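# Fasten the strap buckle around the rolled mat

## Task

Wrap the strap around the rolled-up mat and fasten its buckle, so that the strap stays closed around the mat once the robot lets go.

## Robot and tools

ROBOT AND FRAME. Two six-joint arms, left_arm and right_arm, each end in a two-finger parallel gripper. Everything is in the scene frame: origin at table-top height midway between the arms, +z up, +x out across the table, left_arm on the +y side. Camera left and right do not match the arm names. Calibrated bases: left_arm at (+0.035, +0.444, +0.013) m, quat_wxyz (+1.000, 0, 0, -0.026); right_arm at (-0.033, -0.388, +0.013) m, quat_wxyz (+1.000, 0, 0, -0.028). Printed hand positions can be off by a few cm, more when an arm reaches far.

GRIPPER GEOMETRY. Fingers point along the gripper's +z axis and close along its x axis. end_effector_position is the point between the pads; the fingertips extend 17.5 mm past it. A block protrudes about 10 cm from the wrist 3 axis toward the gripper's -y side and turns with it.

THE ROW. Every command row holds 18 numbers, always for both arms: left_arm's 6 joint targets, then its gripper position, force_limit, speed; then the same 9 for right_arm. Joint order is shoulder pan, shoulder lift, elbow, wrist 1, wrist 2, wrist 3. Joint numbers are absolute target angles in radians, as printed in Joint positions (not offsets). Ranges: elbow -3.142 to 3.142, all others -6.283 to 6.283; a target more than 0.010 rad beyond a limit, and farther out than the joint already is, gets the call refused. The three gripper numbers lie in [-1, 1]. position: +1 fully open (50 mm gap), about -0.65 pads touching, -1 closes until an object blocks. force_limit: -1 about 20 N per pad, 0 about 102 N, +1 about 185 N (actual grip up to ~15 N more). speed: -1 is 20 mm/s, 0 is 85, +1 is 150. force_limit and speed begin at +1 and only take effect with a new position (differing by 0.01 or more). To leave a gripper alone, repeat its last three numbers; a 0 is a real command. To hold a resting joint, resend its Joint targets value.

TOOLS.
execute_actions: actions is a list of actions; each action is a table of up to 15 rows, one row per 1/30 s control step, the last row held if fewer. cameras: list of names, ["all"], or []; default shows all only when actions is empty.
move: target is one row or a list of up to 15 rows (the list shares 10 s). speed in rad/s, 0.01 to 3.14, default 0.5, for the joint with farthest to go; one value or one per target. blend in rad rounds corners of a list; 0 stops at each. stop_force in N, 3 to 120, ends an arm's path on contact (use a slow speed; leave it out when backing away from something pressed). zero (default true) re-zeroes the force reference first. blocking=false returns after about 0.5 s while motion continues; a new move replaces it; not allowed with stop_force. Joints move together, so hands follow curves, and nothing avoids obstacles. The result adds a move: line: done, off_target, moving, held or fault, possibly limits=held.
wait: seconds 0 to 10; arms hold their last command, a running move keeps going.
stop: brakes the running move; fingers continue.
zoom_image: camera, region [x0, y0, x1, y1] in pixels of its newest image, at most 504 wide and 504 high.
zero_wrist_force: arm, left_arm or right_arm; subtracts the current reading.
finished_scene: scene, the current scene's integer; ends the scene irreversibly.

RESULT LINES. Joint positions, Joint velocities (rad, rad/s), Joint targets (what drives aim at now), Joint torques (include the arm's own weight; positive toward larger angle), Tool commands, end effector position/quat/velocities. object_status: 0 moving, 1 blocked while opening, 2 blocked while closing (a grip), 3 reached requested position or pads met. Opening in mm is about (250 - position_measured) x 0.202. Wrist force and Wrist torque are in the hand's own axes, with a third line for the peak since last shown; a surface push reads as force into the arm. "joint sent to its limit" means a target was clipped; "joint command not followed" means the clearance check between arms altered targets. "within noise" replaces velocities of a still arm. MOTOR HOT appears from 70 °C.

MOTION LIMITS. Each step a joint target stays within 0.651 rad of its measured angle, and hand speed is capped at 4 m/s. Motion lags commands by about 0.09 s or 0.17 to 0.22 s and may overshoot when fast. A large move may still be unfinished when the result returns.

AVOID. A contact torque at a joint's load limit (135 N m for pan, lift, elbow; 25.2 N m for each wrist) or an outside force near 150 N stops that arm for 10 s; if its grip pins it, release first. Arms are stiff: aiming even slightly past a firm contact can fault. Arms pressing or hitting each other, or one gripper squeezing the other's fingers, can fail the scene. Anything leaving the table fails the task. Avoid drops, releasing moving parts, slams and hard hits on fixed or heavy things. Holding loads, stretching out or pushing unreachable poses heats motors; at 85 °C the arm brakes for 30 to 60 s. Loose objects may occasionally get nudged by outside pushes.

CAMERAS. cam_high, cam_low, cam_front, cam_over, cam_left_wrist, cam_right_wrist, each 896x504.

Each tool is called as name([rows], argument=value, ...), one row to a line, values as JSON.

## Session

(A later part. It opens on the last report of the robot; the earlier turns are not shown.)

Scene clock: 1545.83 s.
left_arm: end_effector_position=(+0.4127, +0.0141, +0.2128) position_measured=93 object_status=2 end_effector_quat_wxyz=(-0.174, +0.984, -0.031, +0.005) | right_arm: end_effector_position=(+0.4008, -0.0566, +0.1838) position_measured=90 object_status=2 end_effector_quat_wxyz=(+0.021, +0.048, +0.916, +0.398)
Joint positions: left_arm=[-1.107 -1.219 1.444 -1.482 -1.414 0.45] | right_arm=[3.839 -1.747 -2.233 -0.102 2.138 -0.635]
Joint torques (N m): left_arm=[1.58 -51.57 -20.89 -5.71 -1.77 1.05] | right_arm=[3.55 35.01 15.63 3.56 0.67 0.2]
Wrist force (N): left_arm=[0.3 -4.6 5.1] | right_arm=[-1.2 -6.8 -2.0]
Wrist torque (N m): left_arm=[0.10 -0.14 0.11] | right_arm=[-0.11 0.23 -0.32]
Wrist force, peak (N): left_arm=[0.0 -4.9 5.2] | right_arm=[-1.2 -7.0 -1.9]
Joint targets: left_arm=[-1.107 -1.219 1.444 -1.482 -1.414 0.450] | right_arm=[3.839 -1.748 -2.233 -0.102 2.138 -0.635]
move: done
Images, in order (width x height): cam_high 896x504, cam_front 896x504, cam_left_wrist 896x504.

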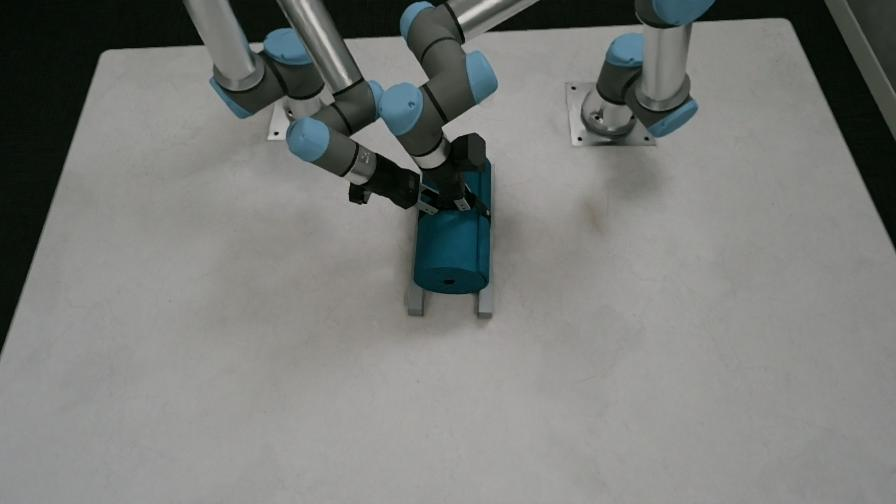

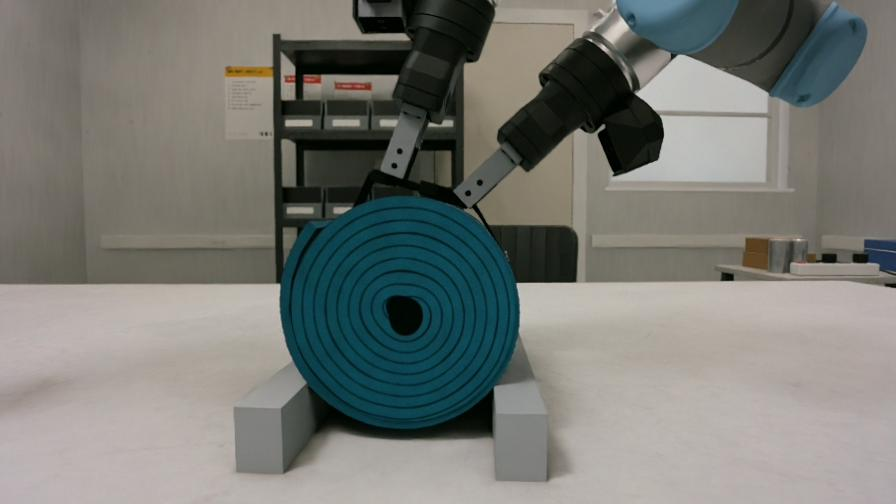

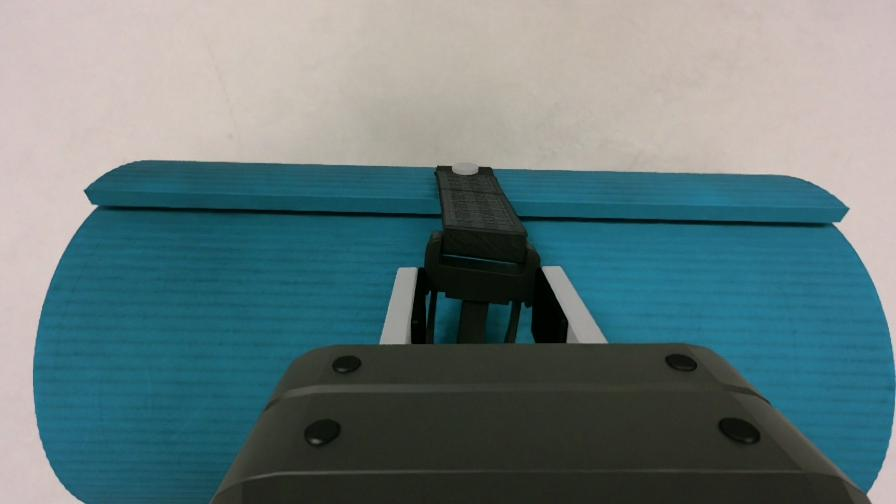

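move(target=[-1.1161, -1.1965, 1.4221, -1.4820, -1.4166, 0.4411, -1, -0.2, -1, 3.8391, -1.7475, -2.2331, -0.1023, 2.1377, -0.6354, -1, 0, -1], speed=0.02, stop_force=12, cameras=["cam_left_wrist", "cam_front", "cam_high"])

zoom_image(camera="cam_front", region=[345, 155, 485, 225])

zoom_image(camera="cam_high", region=[435, 185, 485, 220])

Scene clock: 1558.63 s.
left_arm: end_effector_position=(+0.4126, +0.0122, +0.2121) position_measured=93 object_status=2 end_effector_quat_wxyz=(-0.174, +0.984, -0.031, +0.005) | right_arm: end_effector_position=(+0.4008, -0.0566, +0.1838) position_measured=90 object_status=2 end_effector_quat_wxyz=(+0.021, +0.048, +0.916, +0.398)
Joint positions: left_arm=[-1.108 -1.215 1.44 -1.482 -1.414 0.448] | right_arm=[3.839 -1.747 -2.233 -0.102 2.138 -0.635]
Joint torques (N m): left_arm=[5.87 -53.03 -20.53 -5.23 1.55 2.19] | right_arm=[3.55 35.13 25.8 6.19 1.53 0.39]
Wrist force (N): left_arm=[0.1 -6.6 5.1] | right_arm=[-1.3 -8.5 -2.6]
Wrist torque (N m): left_arm=[0.10 -0.35 0.16] | right_arm=[-0.11 0.04 -0.47]
Wrist force, peak (N): left_arm=[1.7 -17.4 4.9] | right_arm=[-0.1 -18.5 -7.3]
Joint targets: left_arm=[-1.108 -1.215 1.440 -1.482 -1.414 0.448] | right_arm=[3.839 -1.748 -2.233 -0.102 2.138 -0.635]
move: contact (left_arm); left_arm: the shoulder lift is farthest, 0.019 rad from its target
Images, in order (width x height): cam_high 896x504, cam_front 896x504, cam_left_wrist 896x504.

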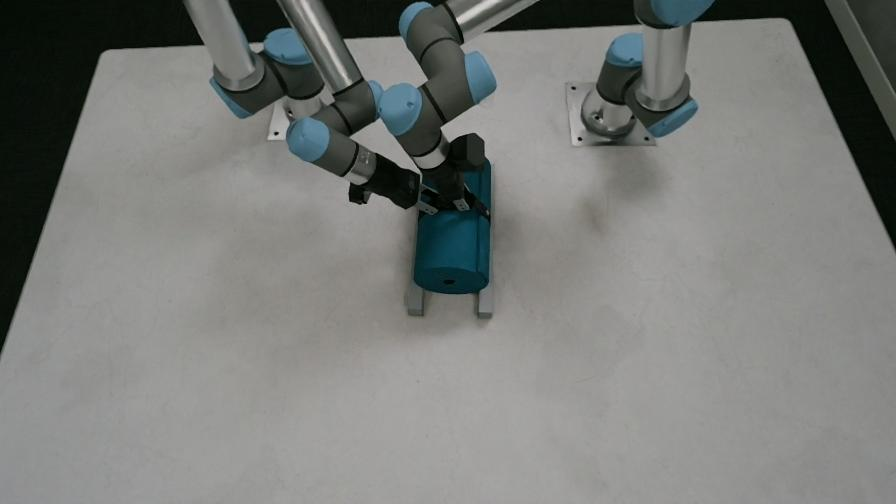

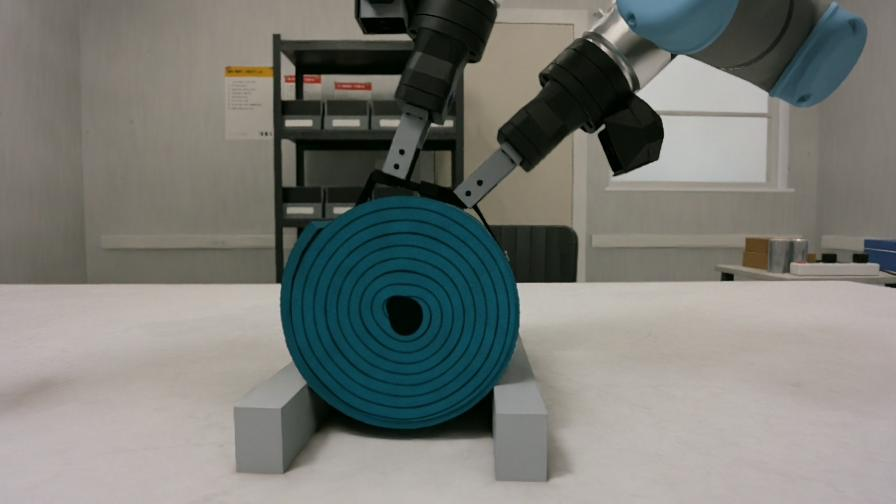

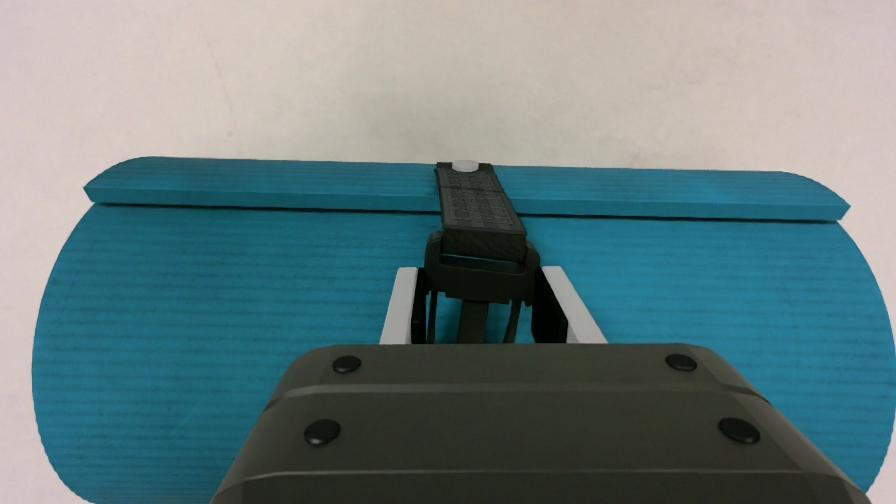

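Scaled by 3.600.

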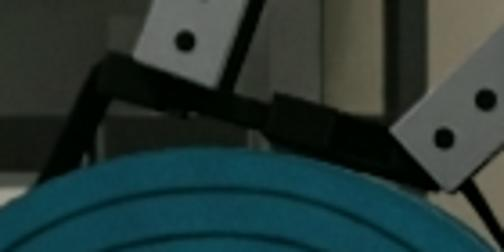

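Scaled by 10.080.

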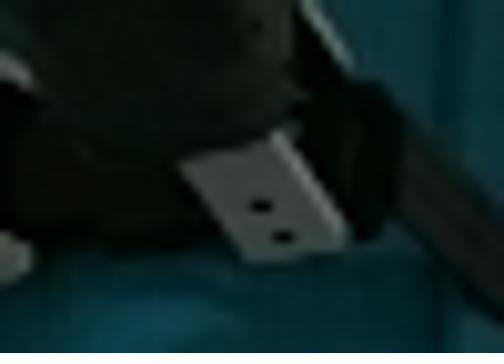

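execute_actions(actions=[])

zoom_image(camera="cam_right_wrist", region=[390, 200, 570, 330])

zoom_image(camera="cam_left_wrist", region=[390, 200, 570, 350])

zoom_image(camera="cam_low", region=[470, 160, 630, 310])

Scene clock: 1570.73 s.
left_arm: end_effector_position=(+0.4126, +0.0122, +0.2121) position_measured=93 object_status=2 end_effector_quat_wxyz=(-0.174, +0.984, -0.031, +0.005) | right_arm: end_effector_position=(+0.4008, -0.0566, +0.1838) position_measured=90 object_status=2 end_effector_quat_wxyz=(+0.021, +0.048, +0.916, +0.398)
Joint positions: left_arm=[-1.108 -1.215 1.44 -1.482 -1.414 0.448] | right_arm=[3.839 -1.747 -2.233 -0.102 2.138 -0.635]
Joint velocities: within noise
Joint torques (N m): left_arm=[6.12 -52.2 -20.6 -5.27 1.59 2.26] | right_arm=[3.3 35.23 25.88 5.83 3.52 0.32]
Motor temperatures (°C): left_arm=[27 31 29 33 35 33] | right_arm=[34 32 25 30 42 36]
Wrist force (N): left_arm=[-0.1 -6.6 4.8] | right_arm=[-1.5 -8.2 -2.6]
Wrist torque (N m): left_arm=[0.11 -0.31 0.17] | right_arm=[-0.10 0.06 -0.47]
Wrist force, peak (N): left_arm=[-0.1 -6.8 5.1] | right_arm=[-1.2 -8.7 -2.8]
Joint targets: left_arm=[-1.108 -1.215 1.440 -1.482 -1.414 0.448] | right_arm=[3.839 -1.748 -2.233 -0.102 2.138 -0.635]
Tool commands: left_gripper/position=-1.0 left_gripper/force_limit=-0.2 left_gripper/speed=-1.0 right_gripper/position=-1.0 right_gripper/force_limit=+0.0 right_gripper/speed=-1.0

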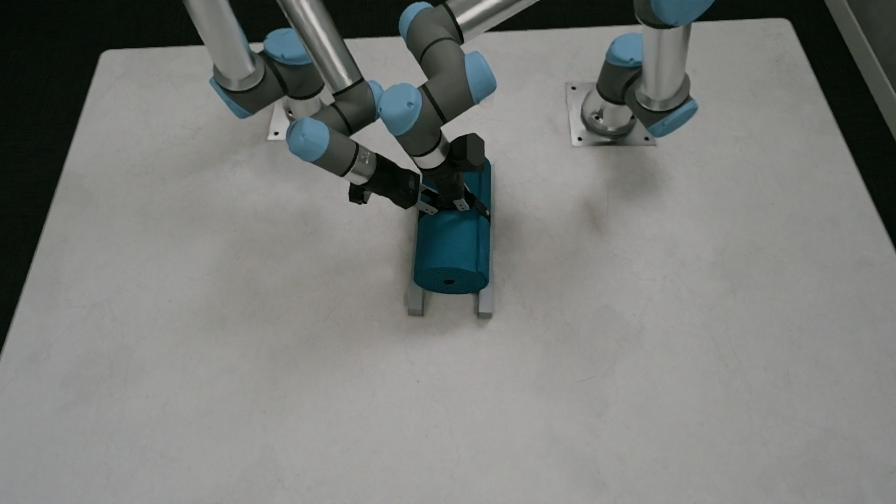

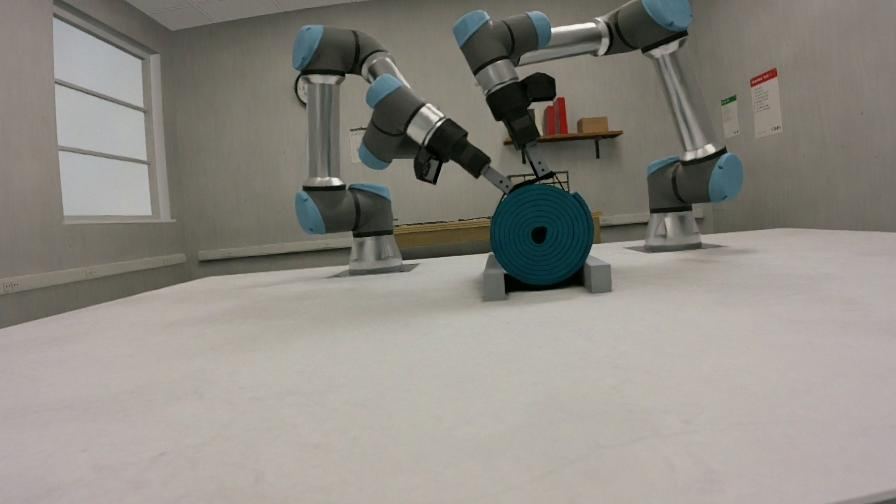

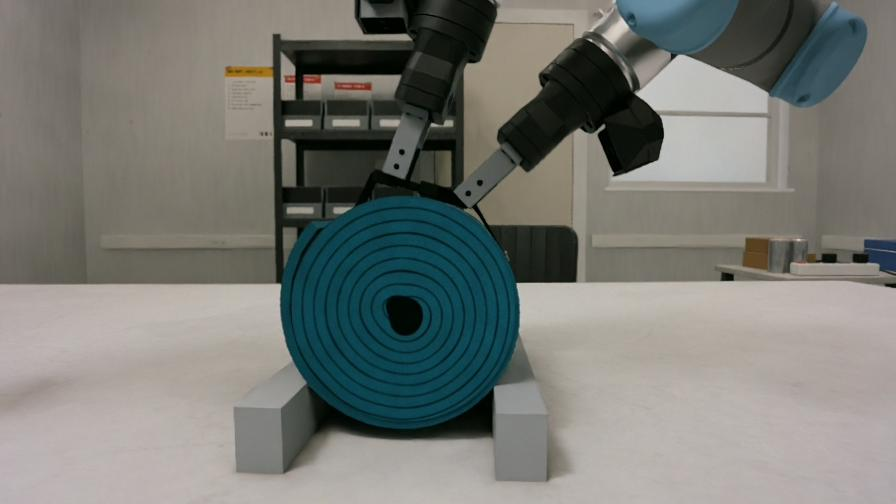

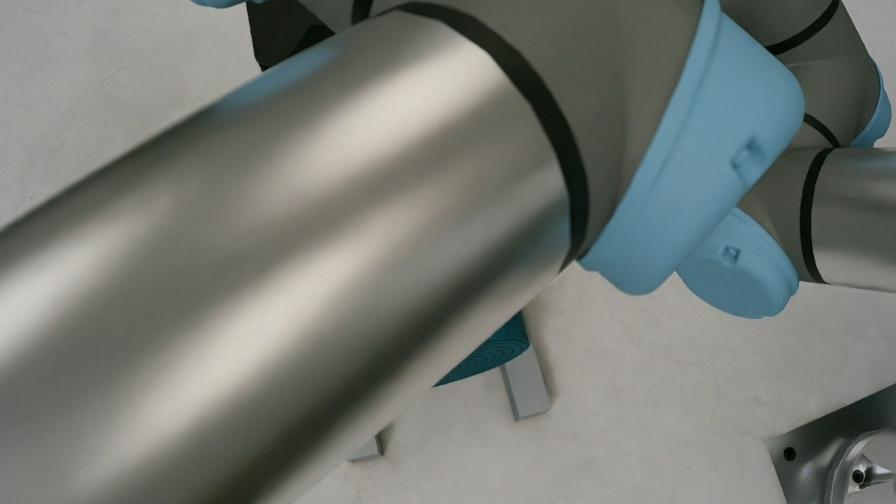

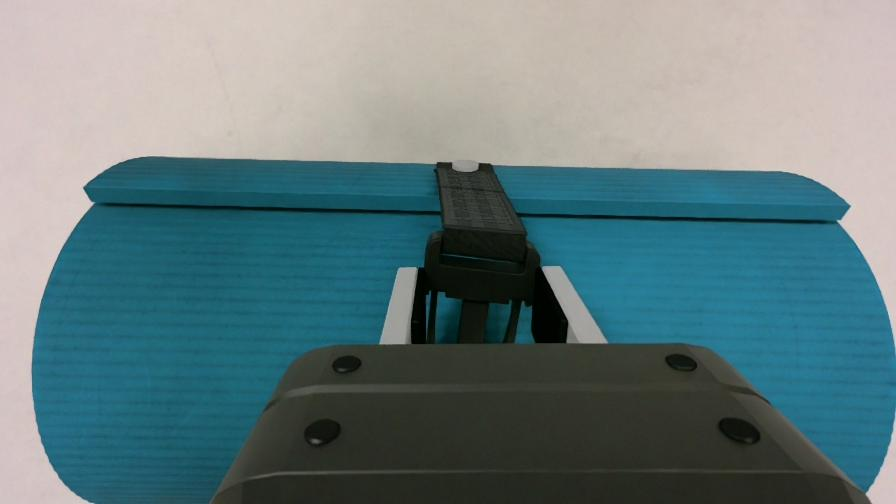

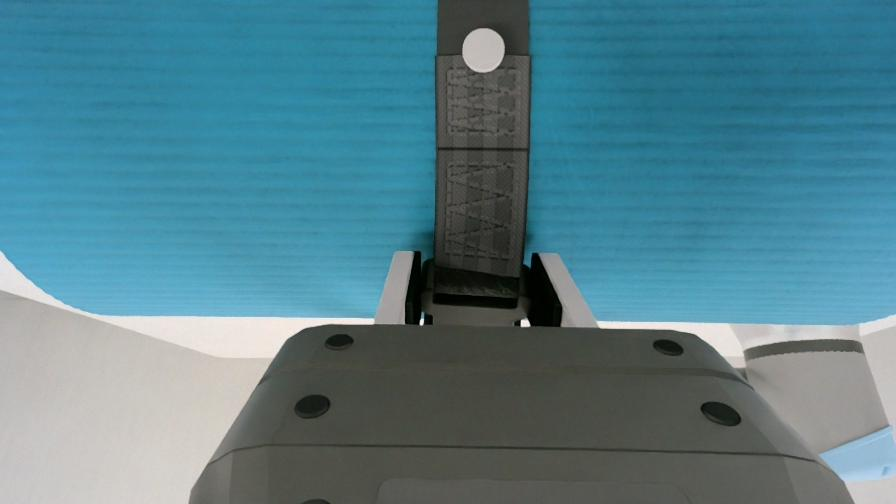

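Scaled by 2.800.

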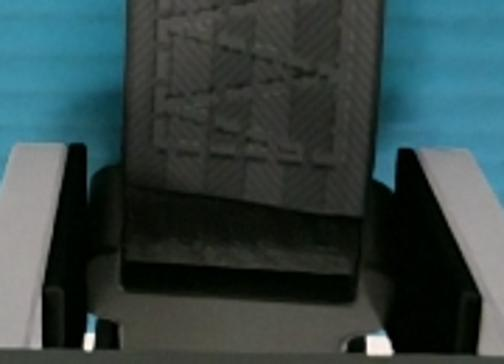

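Scaled by 2.800.

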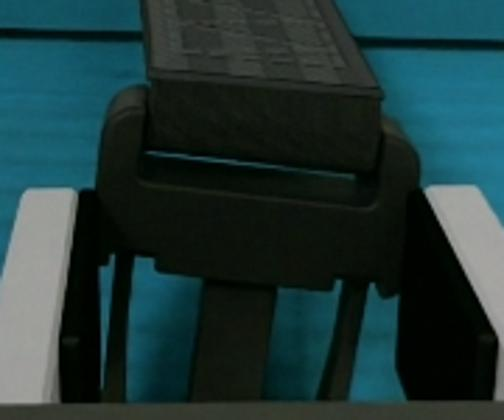

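Scaled by 3.150.

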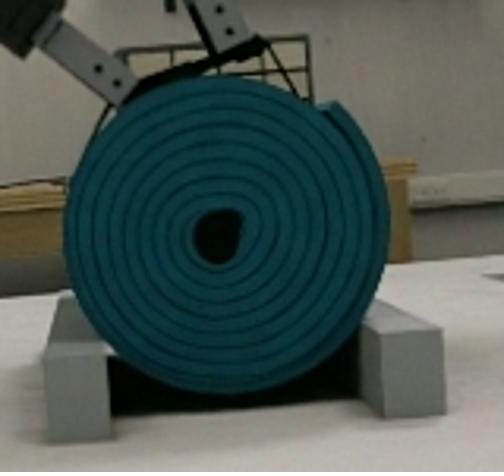

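move(target=[-1.0714, -1.1809, 1.3840, -1.4255, -1.4803, 0.4791, -1, -0.2, -1, 3.8391, -1.7475, -2.2331, -0.1023, 2.1377, -0.6354, -1, 0, -1], speed=0.04)

move(target=[-1.0821, -1.1581, 1.3617, -1.4253, -1.4840, 0.4690, -1, -0.2, -1, 3.8391, -1.7475, -2.2331, -0.1023, 2.1377, -0.6354, -1, 0, -1], speed=0.015, stop_force=12, cameras=["cam_left_wrist", "cam_front", "cam_low"])

zoom_image(camera="cam_front", region=[345, 155, 485, 225])

zoom_image(camera="cam_low", region=[490, 150, 590, 220])

zoom_image(camera="cam_left_wrist", region=[390, 200, 570, 350])

Scene clock: 1601.10 s.
left_arm: end_effector_position=(+0.4151, +0.0145, +0.2126) position_measured=93 object_status=2 end_effector_quat_wxyz=(-0.175, +0.984, -0.023, -0.038) | right_arm: end_effector_position=(+0.4008, -0.0566, +0.1838) position_measured=90 object_status=2 end_effector_quat_wxyz=(+0.021, +0.048, +0.916, +0.398)
Joint positions: left_arm=[-1.071 -1.181 1.384 -1.425 -1.481 0.479] | right_arm=[3.839 -1.747 -2.233 -0.102 2.138 -0.635]
Joint torques (N m): left_arm=[-6.12 -50.53 -19.23 -3.82 1.86 0.38] | right_arm=[3.45 34.54 25.7 2.54 -0.54 0.53]
Wrist force (N): left_arm=[0.2 1.0 5.1] | right_arm=[-1.6 -0.9 0.3]
Wrist torque (N m): left_arm=[0.14 0.04 0.01] | right_arm=[0.02 0.33 -0.31]
Wrist force, peak (N): left_arm=[0.0 -6.9 5.1] | right_arm=[-1.4 -8.7 -2.6]
Joint targets: left_arm=[-1.071 -1.181 1.384 -1.425 -1.480 0.479] | right_arm=[3.839 -1.748 -2.233 -0.102 2.138 -0.635]
move: done

Scene clock: 1603.23 s.
left_arm: end_effector_position=(+0.4132, +0.0021, +0.2085) position_measured=93 object_status=2 end_effector_quat_wxyz=(-0.175, +0.984, -0.023, -0.038) | right_arm: end_effector_position=(+0.4009, -0.0566, +0.1838) position_measured=90 object_status=2 end_effector_quat_wxyz=(+0.021, +0.048, +0.916, +0.398)
Joint positions: left_arm=[-1.082 -1.158 1.362 -1.425 -1.484 0.469] | right_arm=[3.839 -1.747 -2.233 -0.102 2.138 -0.635]
Joint torques (N m): left_arm=[0.49 -52.87 -21.45 -1.96 -1.34 0.15] | right_arm=[3 34.77 25.66 6.14 4.21 0.67]
Wrist force (N): left_arm=[0.1 -6.3 4.9] | right_arm=[-1.9 -6.8 -2.0]
Wrist torque (N m): left_arm=[0.12 0.05 0.16] | right_arm=[-0.02 0.34 -0.30]
Wrist force, peak (N): left_arm=[-0.1 -8.7 5.2] | right_arm=[-3.5 -10.0 -3.3]
Joint targets: left_arm=[-1.082 -1.158 1.362 -1.425 -1.484 0.469] | right_arm=[3.839 -1.748 -2.233 -0.102 2.138 -0.635]
move: done
Images, in order (width x height): cam_low 896x504, cam_front 896x504, cam_left_wrist 896x504.

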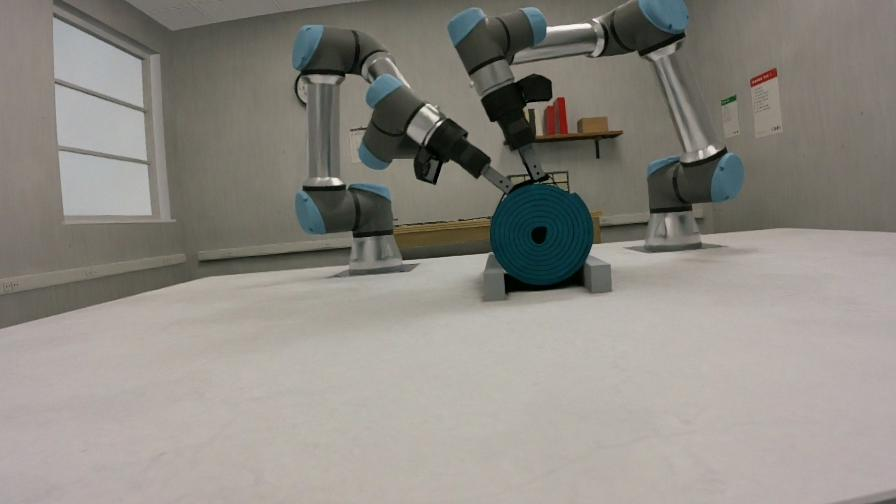

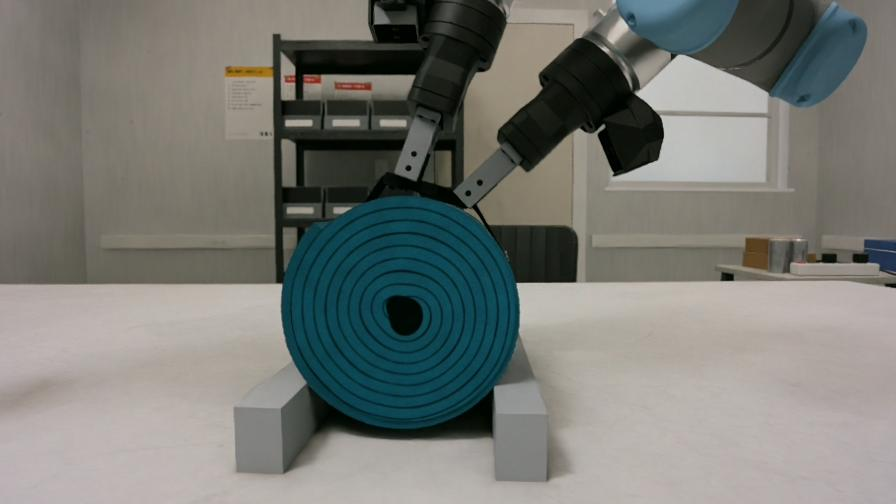

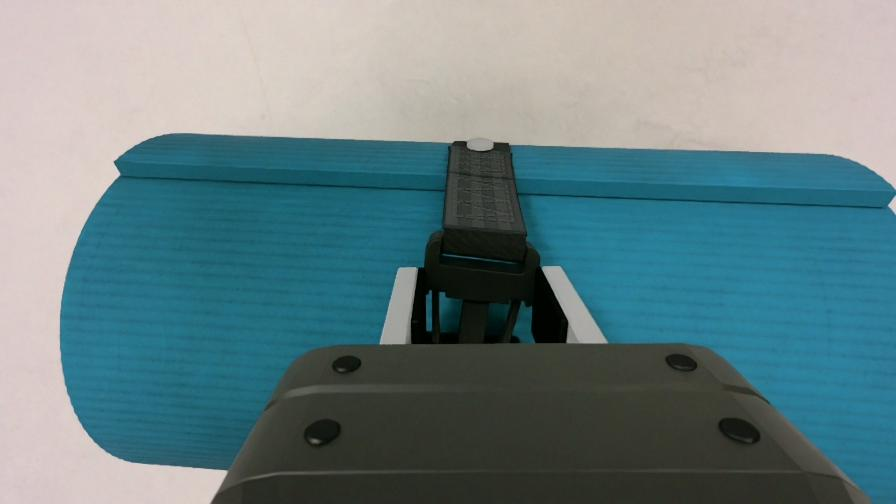

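Scaled by 3.600.

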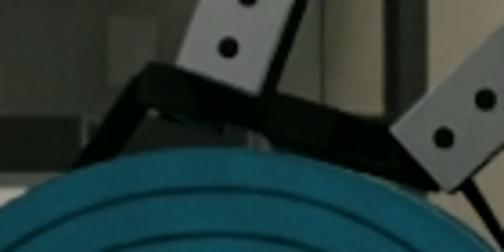

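Scaled by 5.040.

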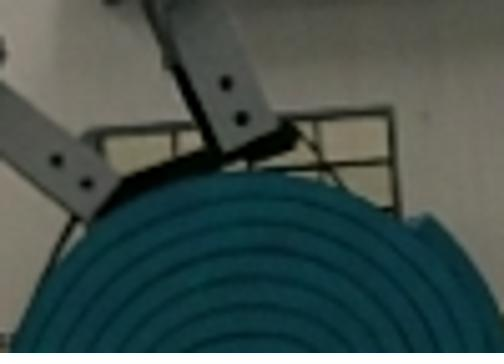

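Scaled by 2.800.

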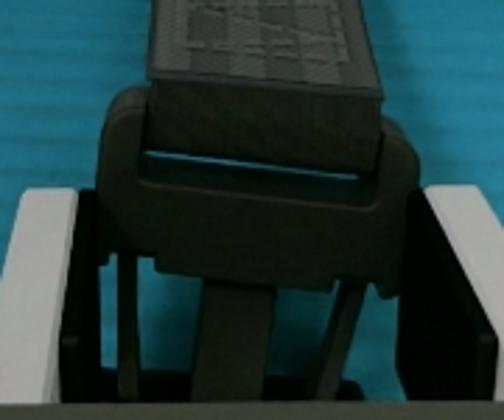

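move(target=[-1.082, -1.158, 1.362, -1.425, -1.484, 0.469, 0.6, -0.2, -1, 3.8391, -1.7475, -2.2331, -0.1023, 2.1377, -0.6354, -1, 0, -1], speed=0.02, cameras=["cam_left_wrist", "cam_front", "cam_low"])

zoom_image(camera="cam_front", region=[345, 155, 485, 225])

zoom_image(camera="cam_low", region=[490, 150, 590, 220])

zoom_image(camera="cam_left_wrist", region=[390, 200, 570, 350])

Scene clock: 1619.67 s.
left_arm: end_effector_position=(+0.4132, +0.0023, +0.2084) position_measured=63 object_status=0 end_effector_quat_wxyz=(-0.175, +0.984, -0.023, -0.038) | right_arm: end_effector_position=(+0.4008, -0.0566, +0.1838) position_measured=90 object_status=2 end_effector_quat_wxyz=(+0.021, +0.048, +0.916, +0.398)
Joint positions: left_arm=[-1.082 -1.158 1.362 -1.425 -1.484 0.469] | right_arm=[3.839 -1.747 -2.233 -0.102 2.138 -0.635]
Joint torques (N m): left_arm=[7.2 -41.37 -19.55 0.37 0.87 2.07] | right_arm=[2.88 34.1 25.82 3.25 0.76 0.65]
Wrist force (N): left_arm=[-0.3 1.3 -0.3] | right_arm=[-1.3 -2.3 4.7]
Wrist torque (N m): left_arm=[0.22 0.05 0.13] | right_arm=[0.31 0.33 -0.32]
Wrist force, peak (N): left_arm=[0.3 -6.0 5.5] | right_arm=[-1.8 -7.2 -1.9]
Joint targets: left_arm=[-1.082 -1.158 1.362 -1.425 -1.484 0.469] | right_arm=[3.839 -1.748 -2.233 -0.102 2.138 -0.635]
move: done
Images, in order (width x height): cam_low 896x504, cam_front 896x504, cam_left_wrist 896x504.

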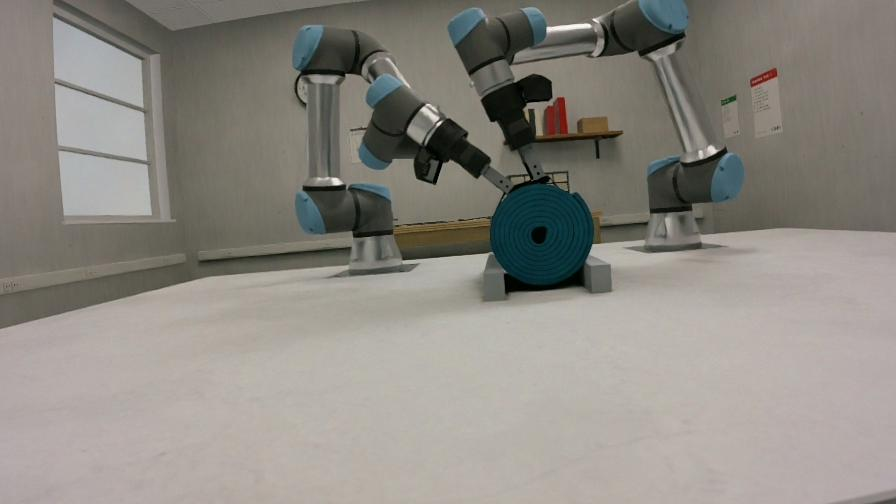

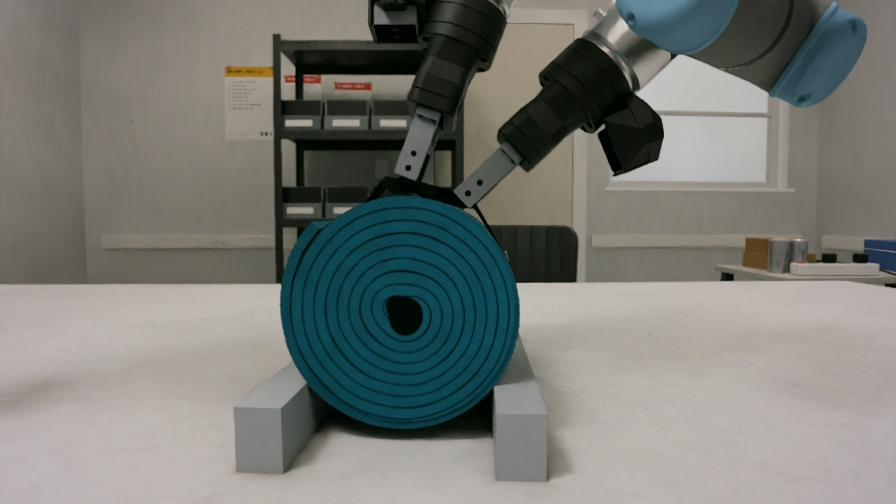

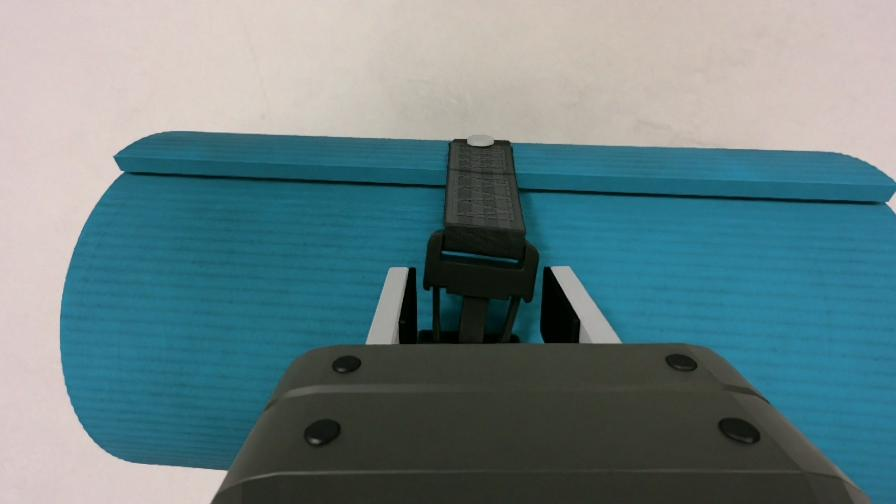

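Scaled by 3.600.

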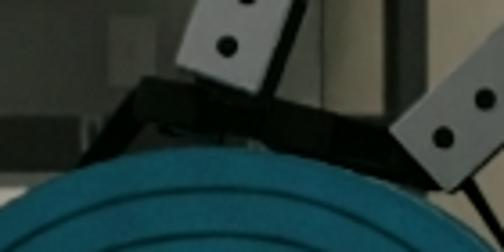

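Scaled by 5.040.

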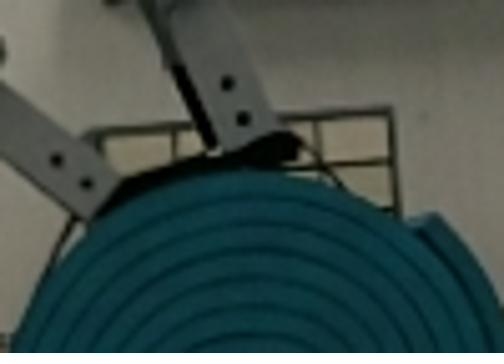

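Scaled by 2.800.

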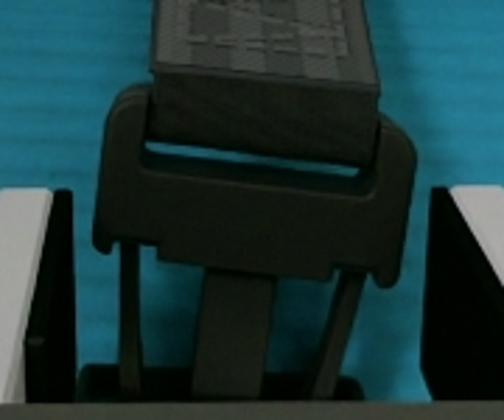

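move(target=[-1.0511, -1.2560, 1.5261, -1.6208, -1.5165, 0.6273, 0.6, -0.2, -1, 3.8391, -1.7475, -2.2331, -0.1023, 2.1377, -0.6354, -1, 0, -1], speed=0.06, stop_force=8, cameras=["cam_left_wrist", "cam_front", "cam_low"])

zoom_image(camera="cam_front", region=[345, 155, 485, 225])

zoom_image(camera="cam_low", region=[490, 150, 590, 220])

zoom_image(camera="cam_left_wrist", region=[390, 200, 570, 350])

Scene clock: 1648.00 s.
left_arm: end_effector_position=(+0.4150, +0.0188, +0.2004) position_measured=63 object_status=3 end_effector_quat_wxyz=(-0.108, +0.990, -0.082, -0.034) | right_arm: end_effector_position=(+0.4008, -0.0566, +0.1838) position_measured=90 object_status=2 end_effector_quat_wxyz=(+0.021, +0.048, +0.916, +0.398)
Joint positions: left_arm=[-1.051 -1.256 1.526 -1.621 -1.517 0.627] | right_arm=[3.839 -1.747 -2.233 -0.102 2.138 -0.635]
Joint torques (N m): left_arm=[-6.04 -32.7 -31.07 0.06 2.06 -2.81] | right_arm=[2.32 33.9 25.75 3.5 -1.29 0.69]
Wrist force (N): left_arm=[-0.1 1.0 -0.2] | right_arm=[-1.5 -1.9 4.5]
Wrist torque (N m): left_arm=[0.20 0.02 -0.01] | right_arm=[0.31 0.35 -0.32]
Wrist force, peak (N): left_arm=[-0.1 1.5 -0.4] | right_arm=[-1.5 -2.3 4.8]
Joint targets: left_arm=[-1.051 -1.256 1.526 -1.621 -1.516 0.627] | right_arm=[3.839 -1.748 -2.233 -0.102 2.138 -0.635]
move: done
Images, in order (width x height): cam_low 896x504, cam_front 896x504, cam_left_wrist 896x504.

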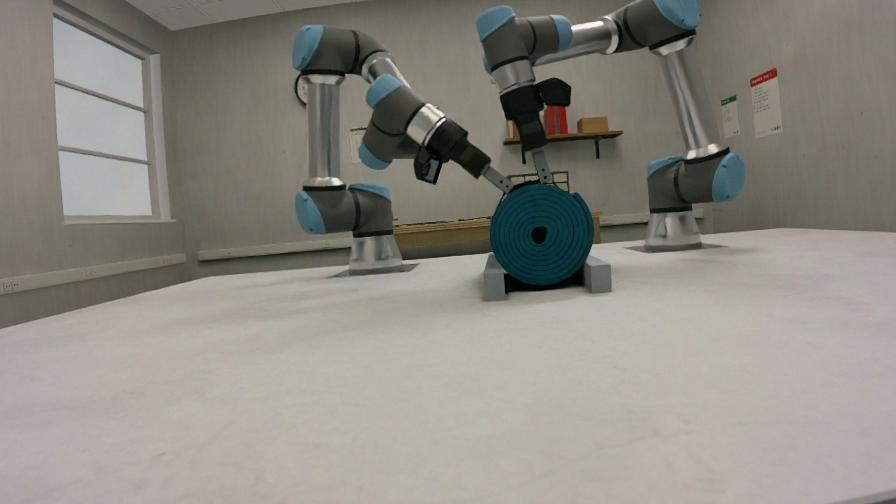

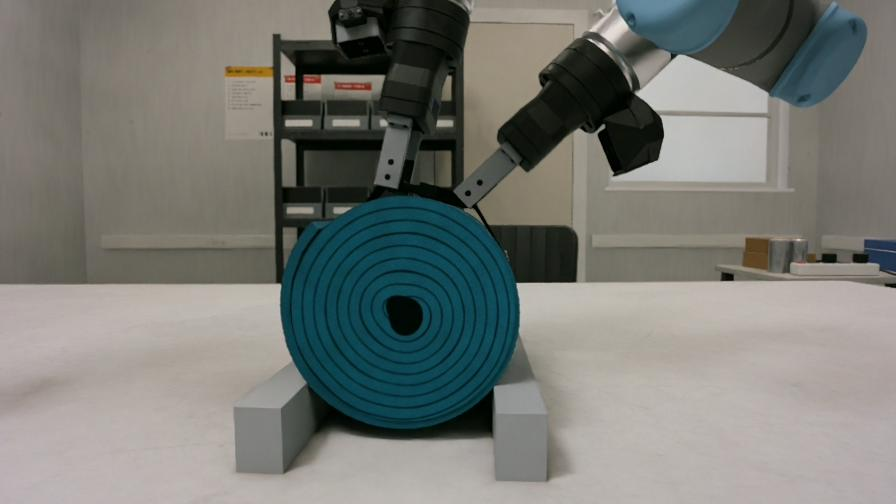

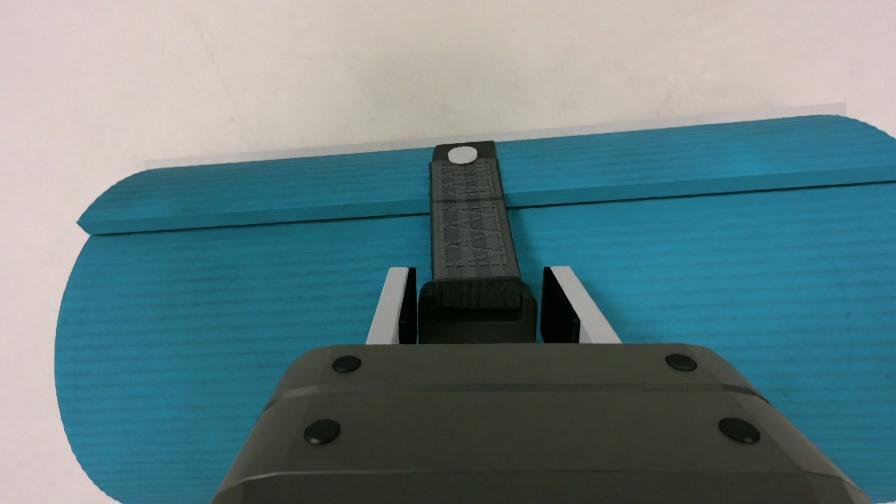

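Scaled by 3.600.

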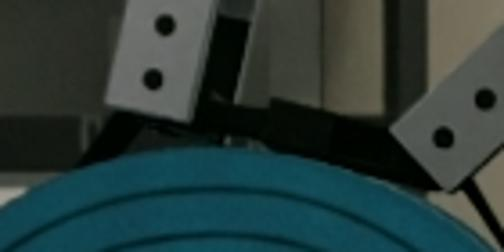

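Scaled by 5.040.

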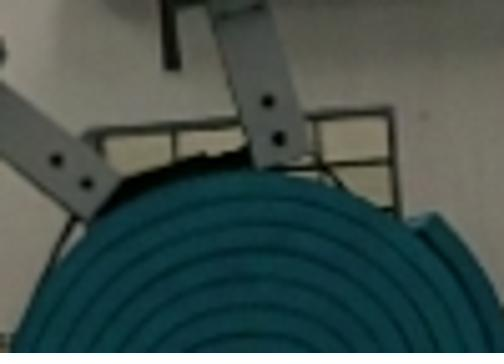

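Scaled by 2.800.

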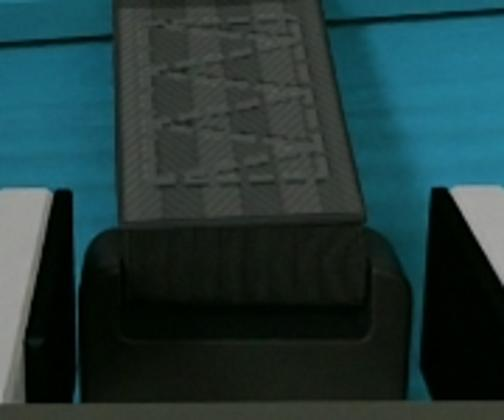

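move([
  [-1.0481, -1.2597, 1.5303, -1.6215, -1.5159, 0.6304, 0.6, -0.2, -1, 3.8391, -1.7475, -2.2331, -0.1023, 2.1377, -0.6354, -1, 0, -1],
  [-1.0481, -1.2597, 1.5303, -1.6215, -1.5159, 0.6304, -1, 0, -1, 3.8391, -1.7475, -2.2331, -0.1023, 2.1377, -0.6354, -1, 0, -1],
], speed=0.03, cameras=["cam_left_wrist", "cam_front", "cam_low"])

zoom_image(camera="cam_front", region=[345, 155, 485, 225])

zoom_image(camera="cam_left_wrist", region=[390, 200, 570, 350])

Scene clock: 1660.20 s.
left_arm: end_effector_position=(+0.4157, +0.0214, +0.2007) position_measured=88 object_status=2 end_effector_quat_wxyz=(-0.108, +0.990, -0.082, -0.034) | right_arm: end_effector_position=(+0.4009, -0.0566, +0.1838) position_measured=90 object_status=2 end_effector_quat_wxyz=(+0.021, +0.048, +0.916, +0.398)
Joint positions: left_arm=[-1.048 -1.26 1.53 -1.622 -1.516 0.63] | right_arm=[3.839 -1.747 -2.233 -0.102 2.137 -0.635]
Joint torques (N m): left_arm=[-1.91 -38.26 -30.81 -4.26 1.36 -0.57] | right_arm=[2.51 33.84 26.03 3.46 6.54 0.88]
Wrist force (N): left_arm=[-11.3 -4.2 0.6] | right_arm=[-11.7 -7.0 1.1]
Wrist torque (N m): left_arm=[0.17 0.02 0.24] | right_arm=[0.22 -0.04 0.09]
Wrist force, peak (N): left_arm=[-11.4 -4.4 0.7] | right_arm=[-11.6 -7.5 1.3]
Joint targets: left_arm=[-1.048 -1.260 1.530 -1.621 -1.516 0.630] | right_arm=[3.839 -1.748 -2.233 -0.102 2.138 -0.635]
move: done
Images, in order (width x height): cam_low 896x504, cam_front 896x504, cam_left_wrist 896x504.

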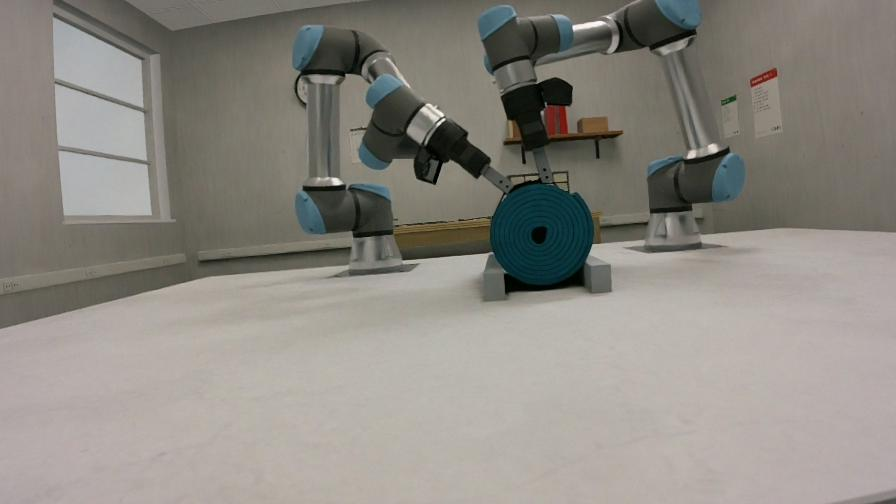

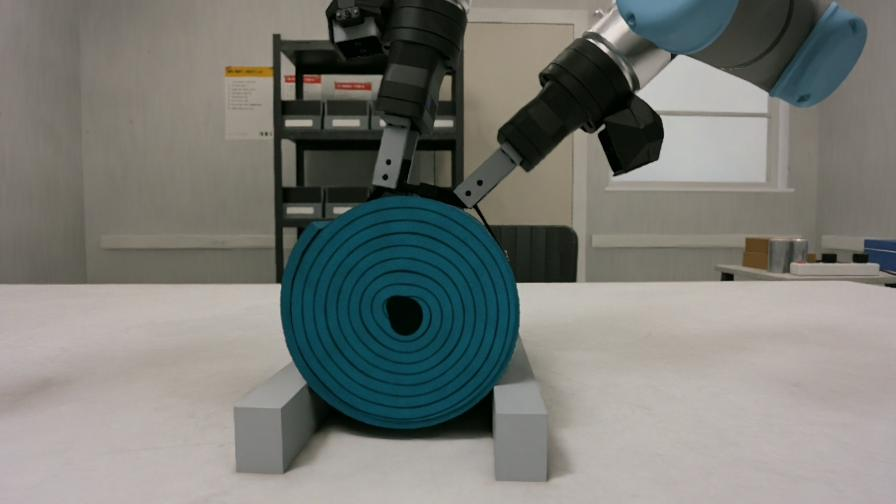

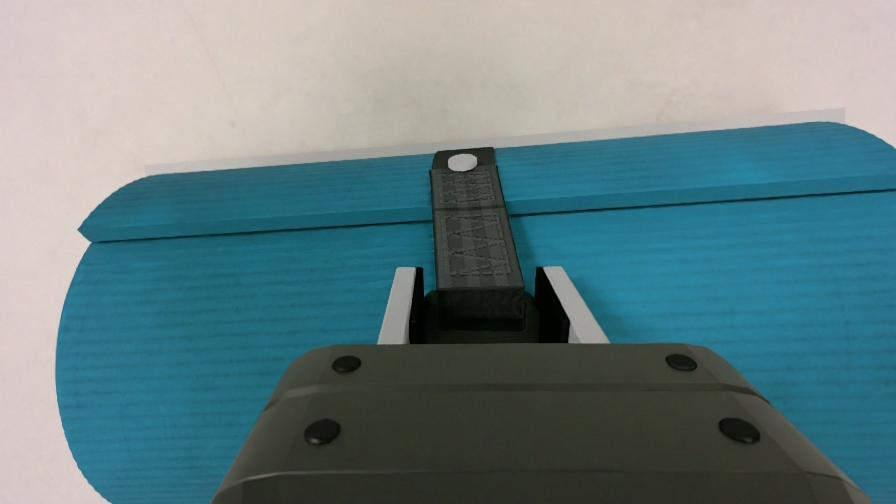

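Scaled by 3.600.

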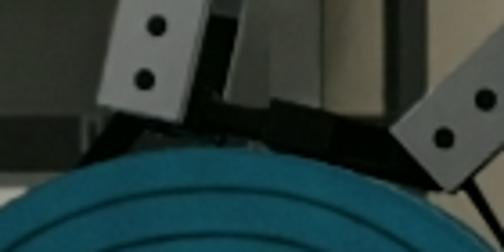

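Scaled by 2.800.

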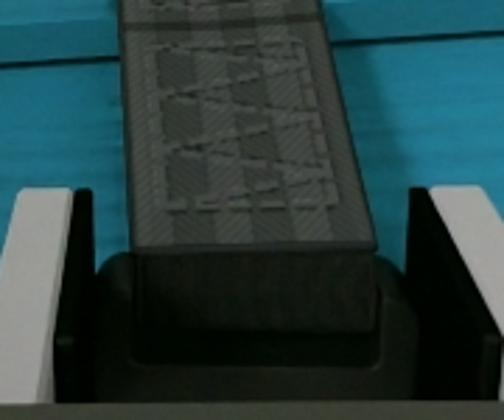

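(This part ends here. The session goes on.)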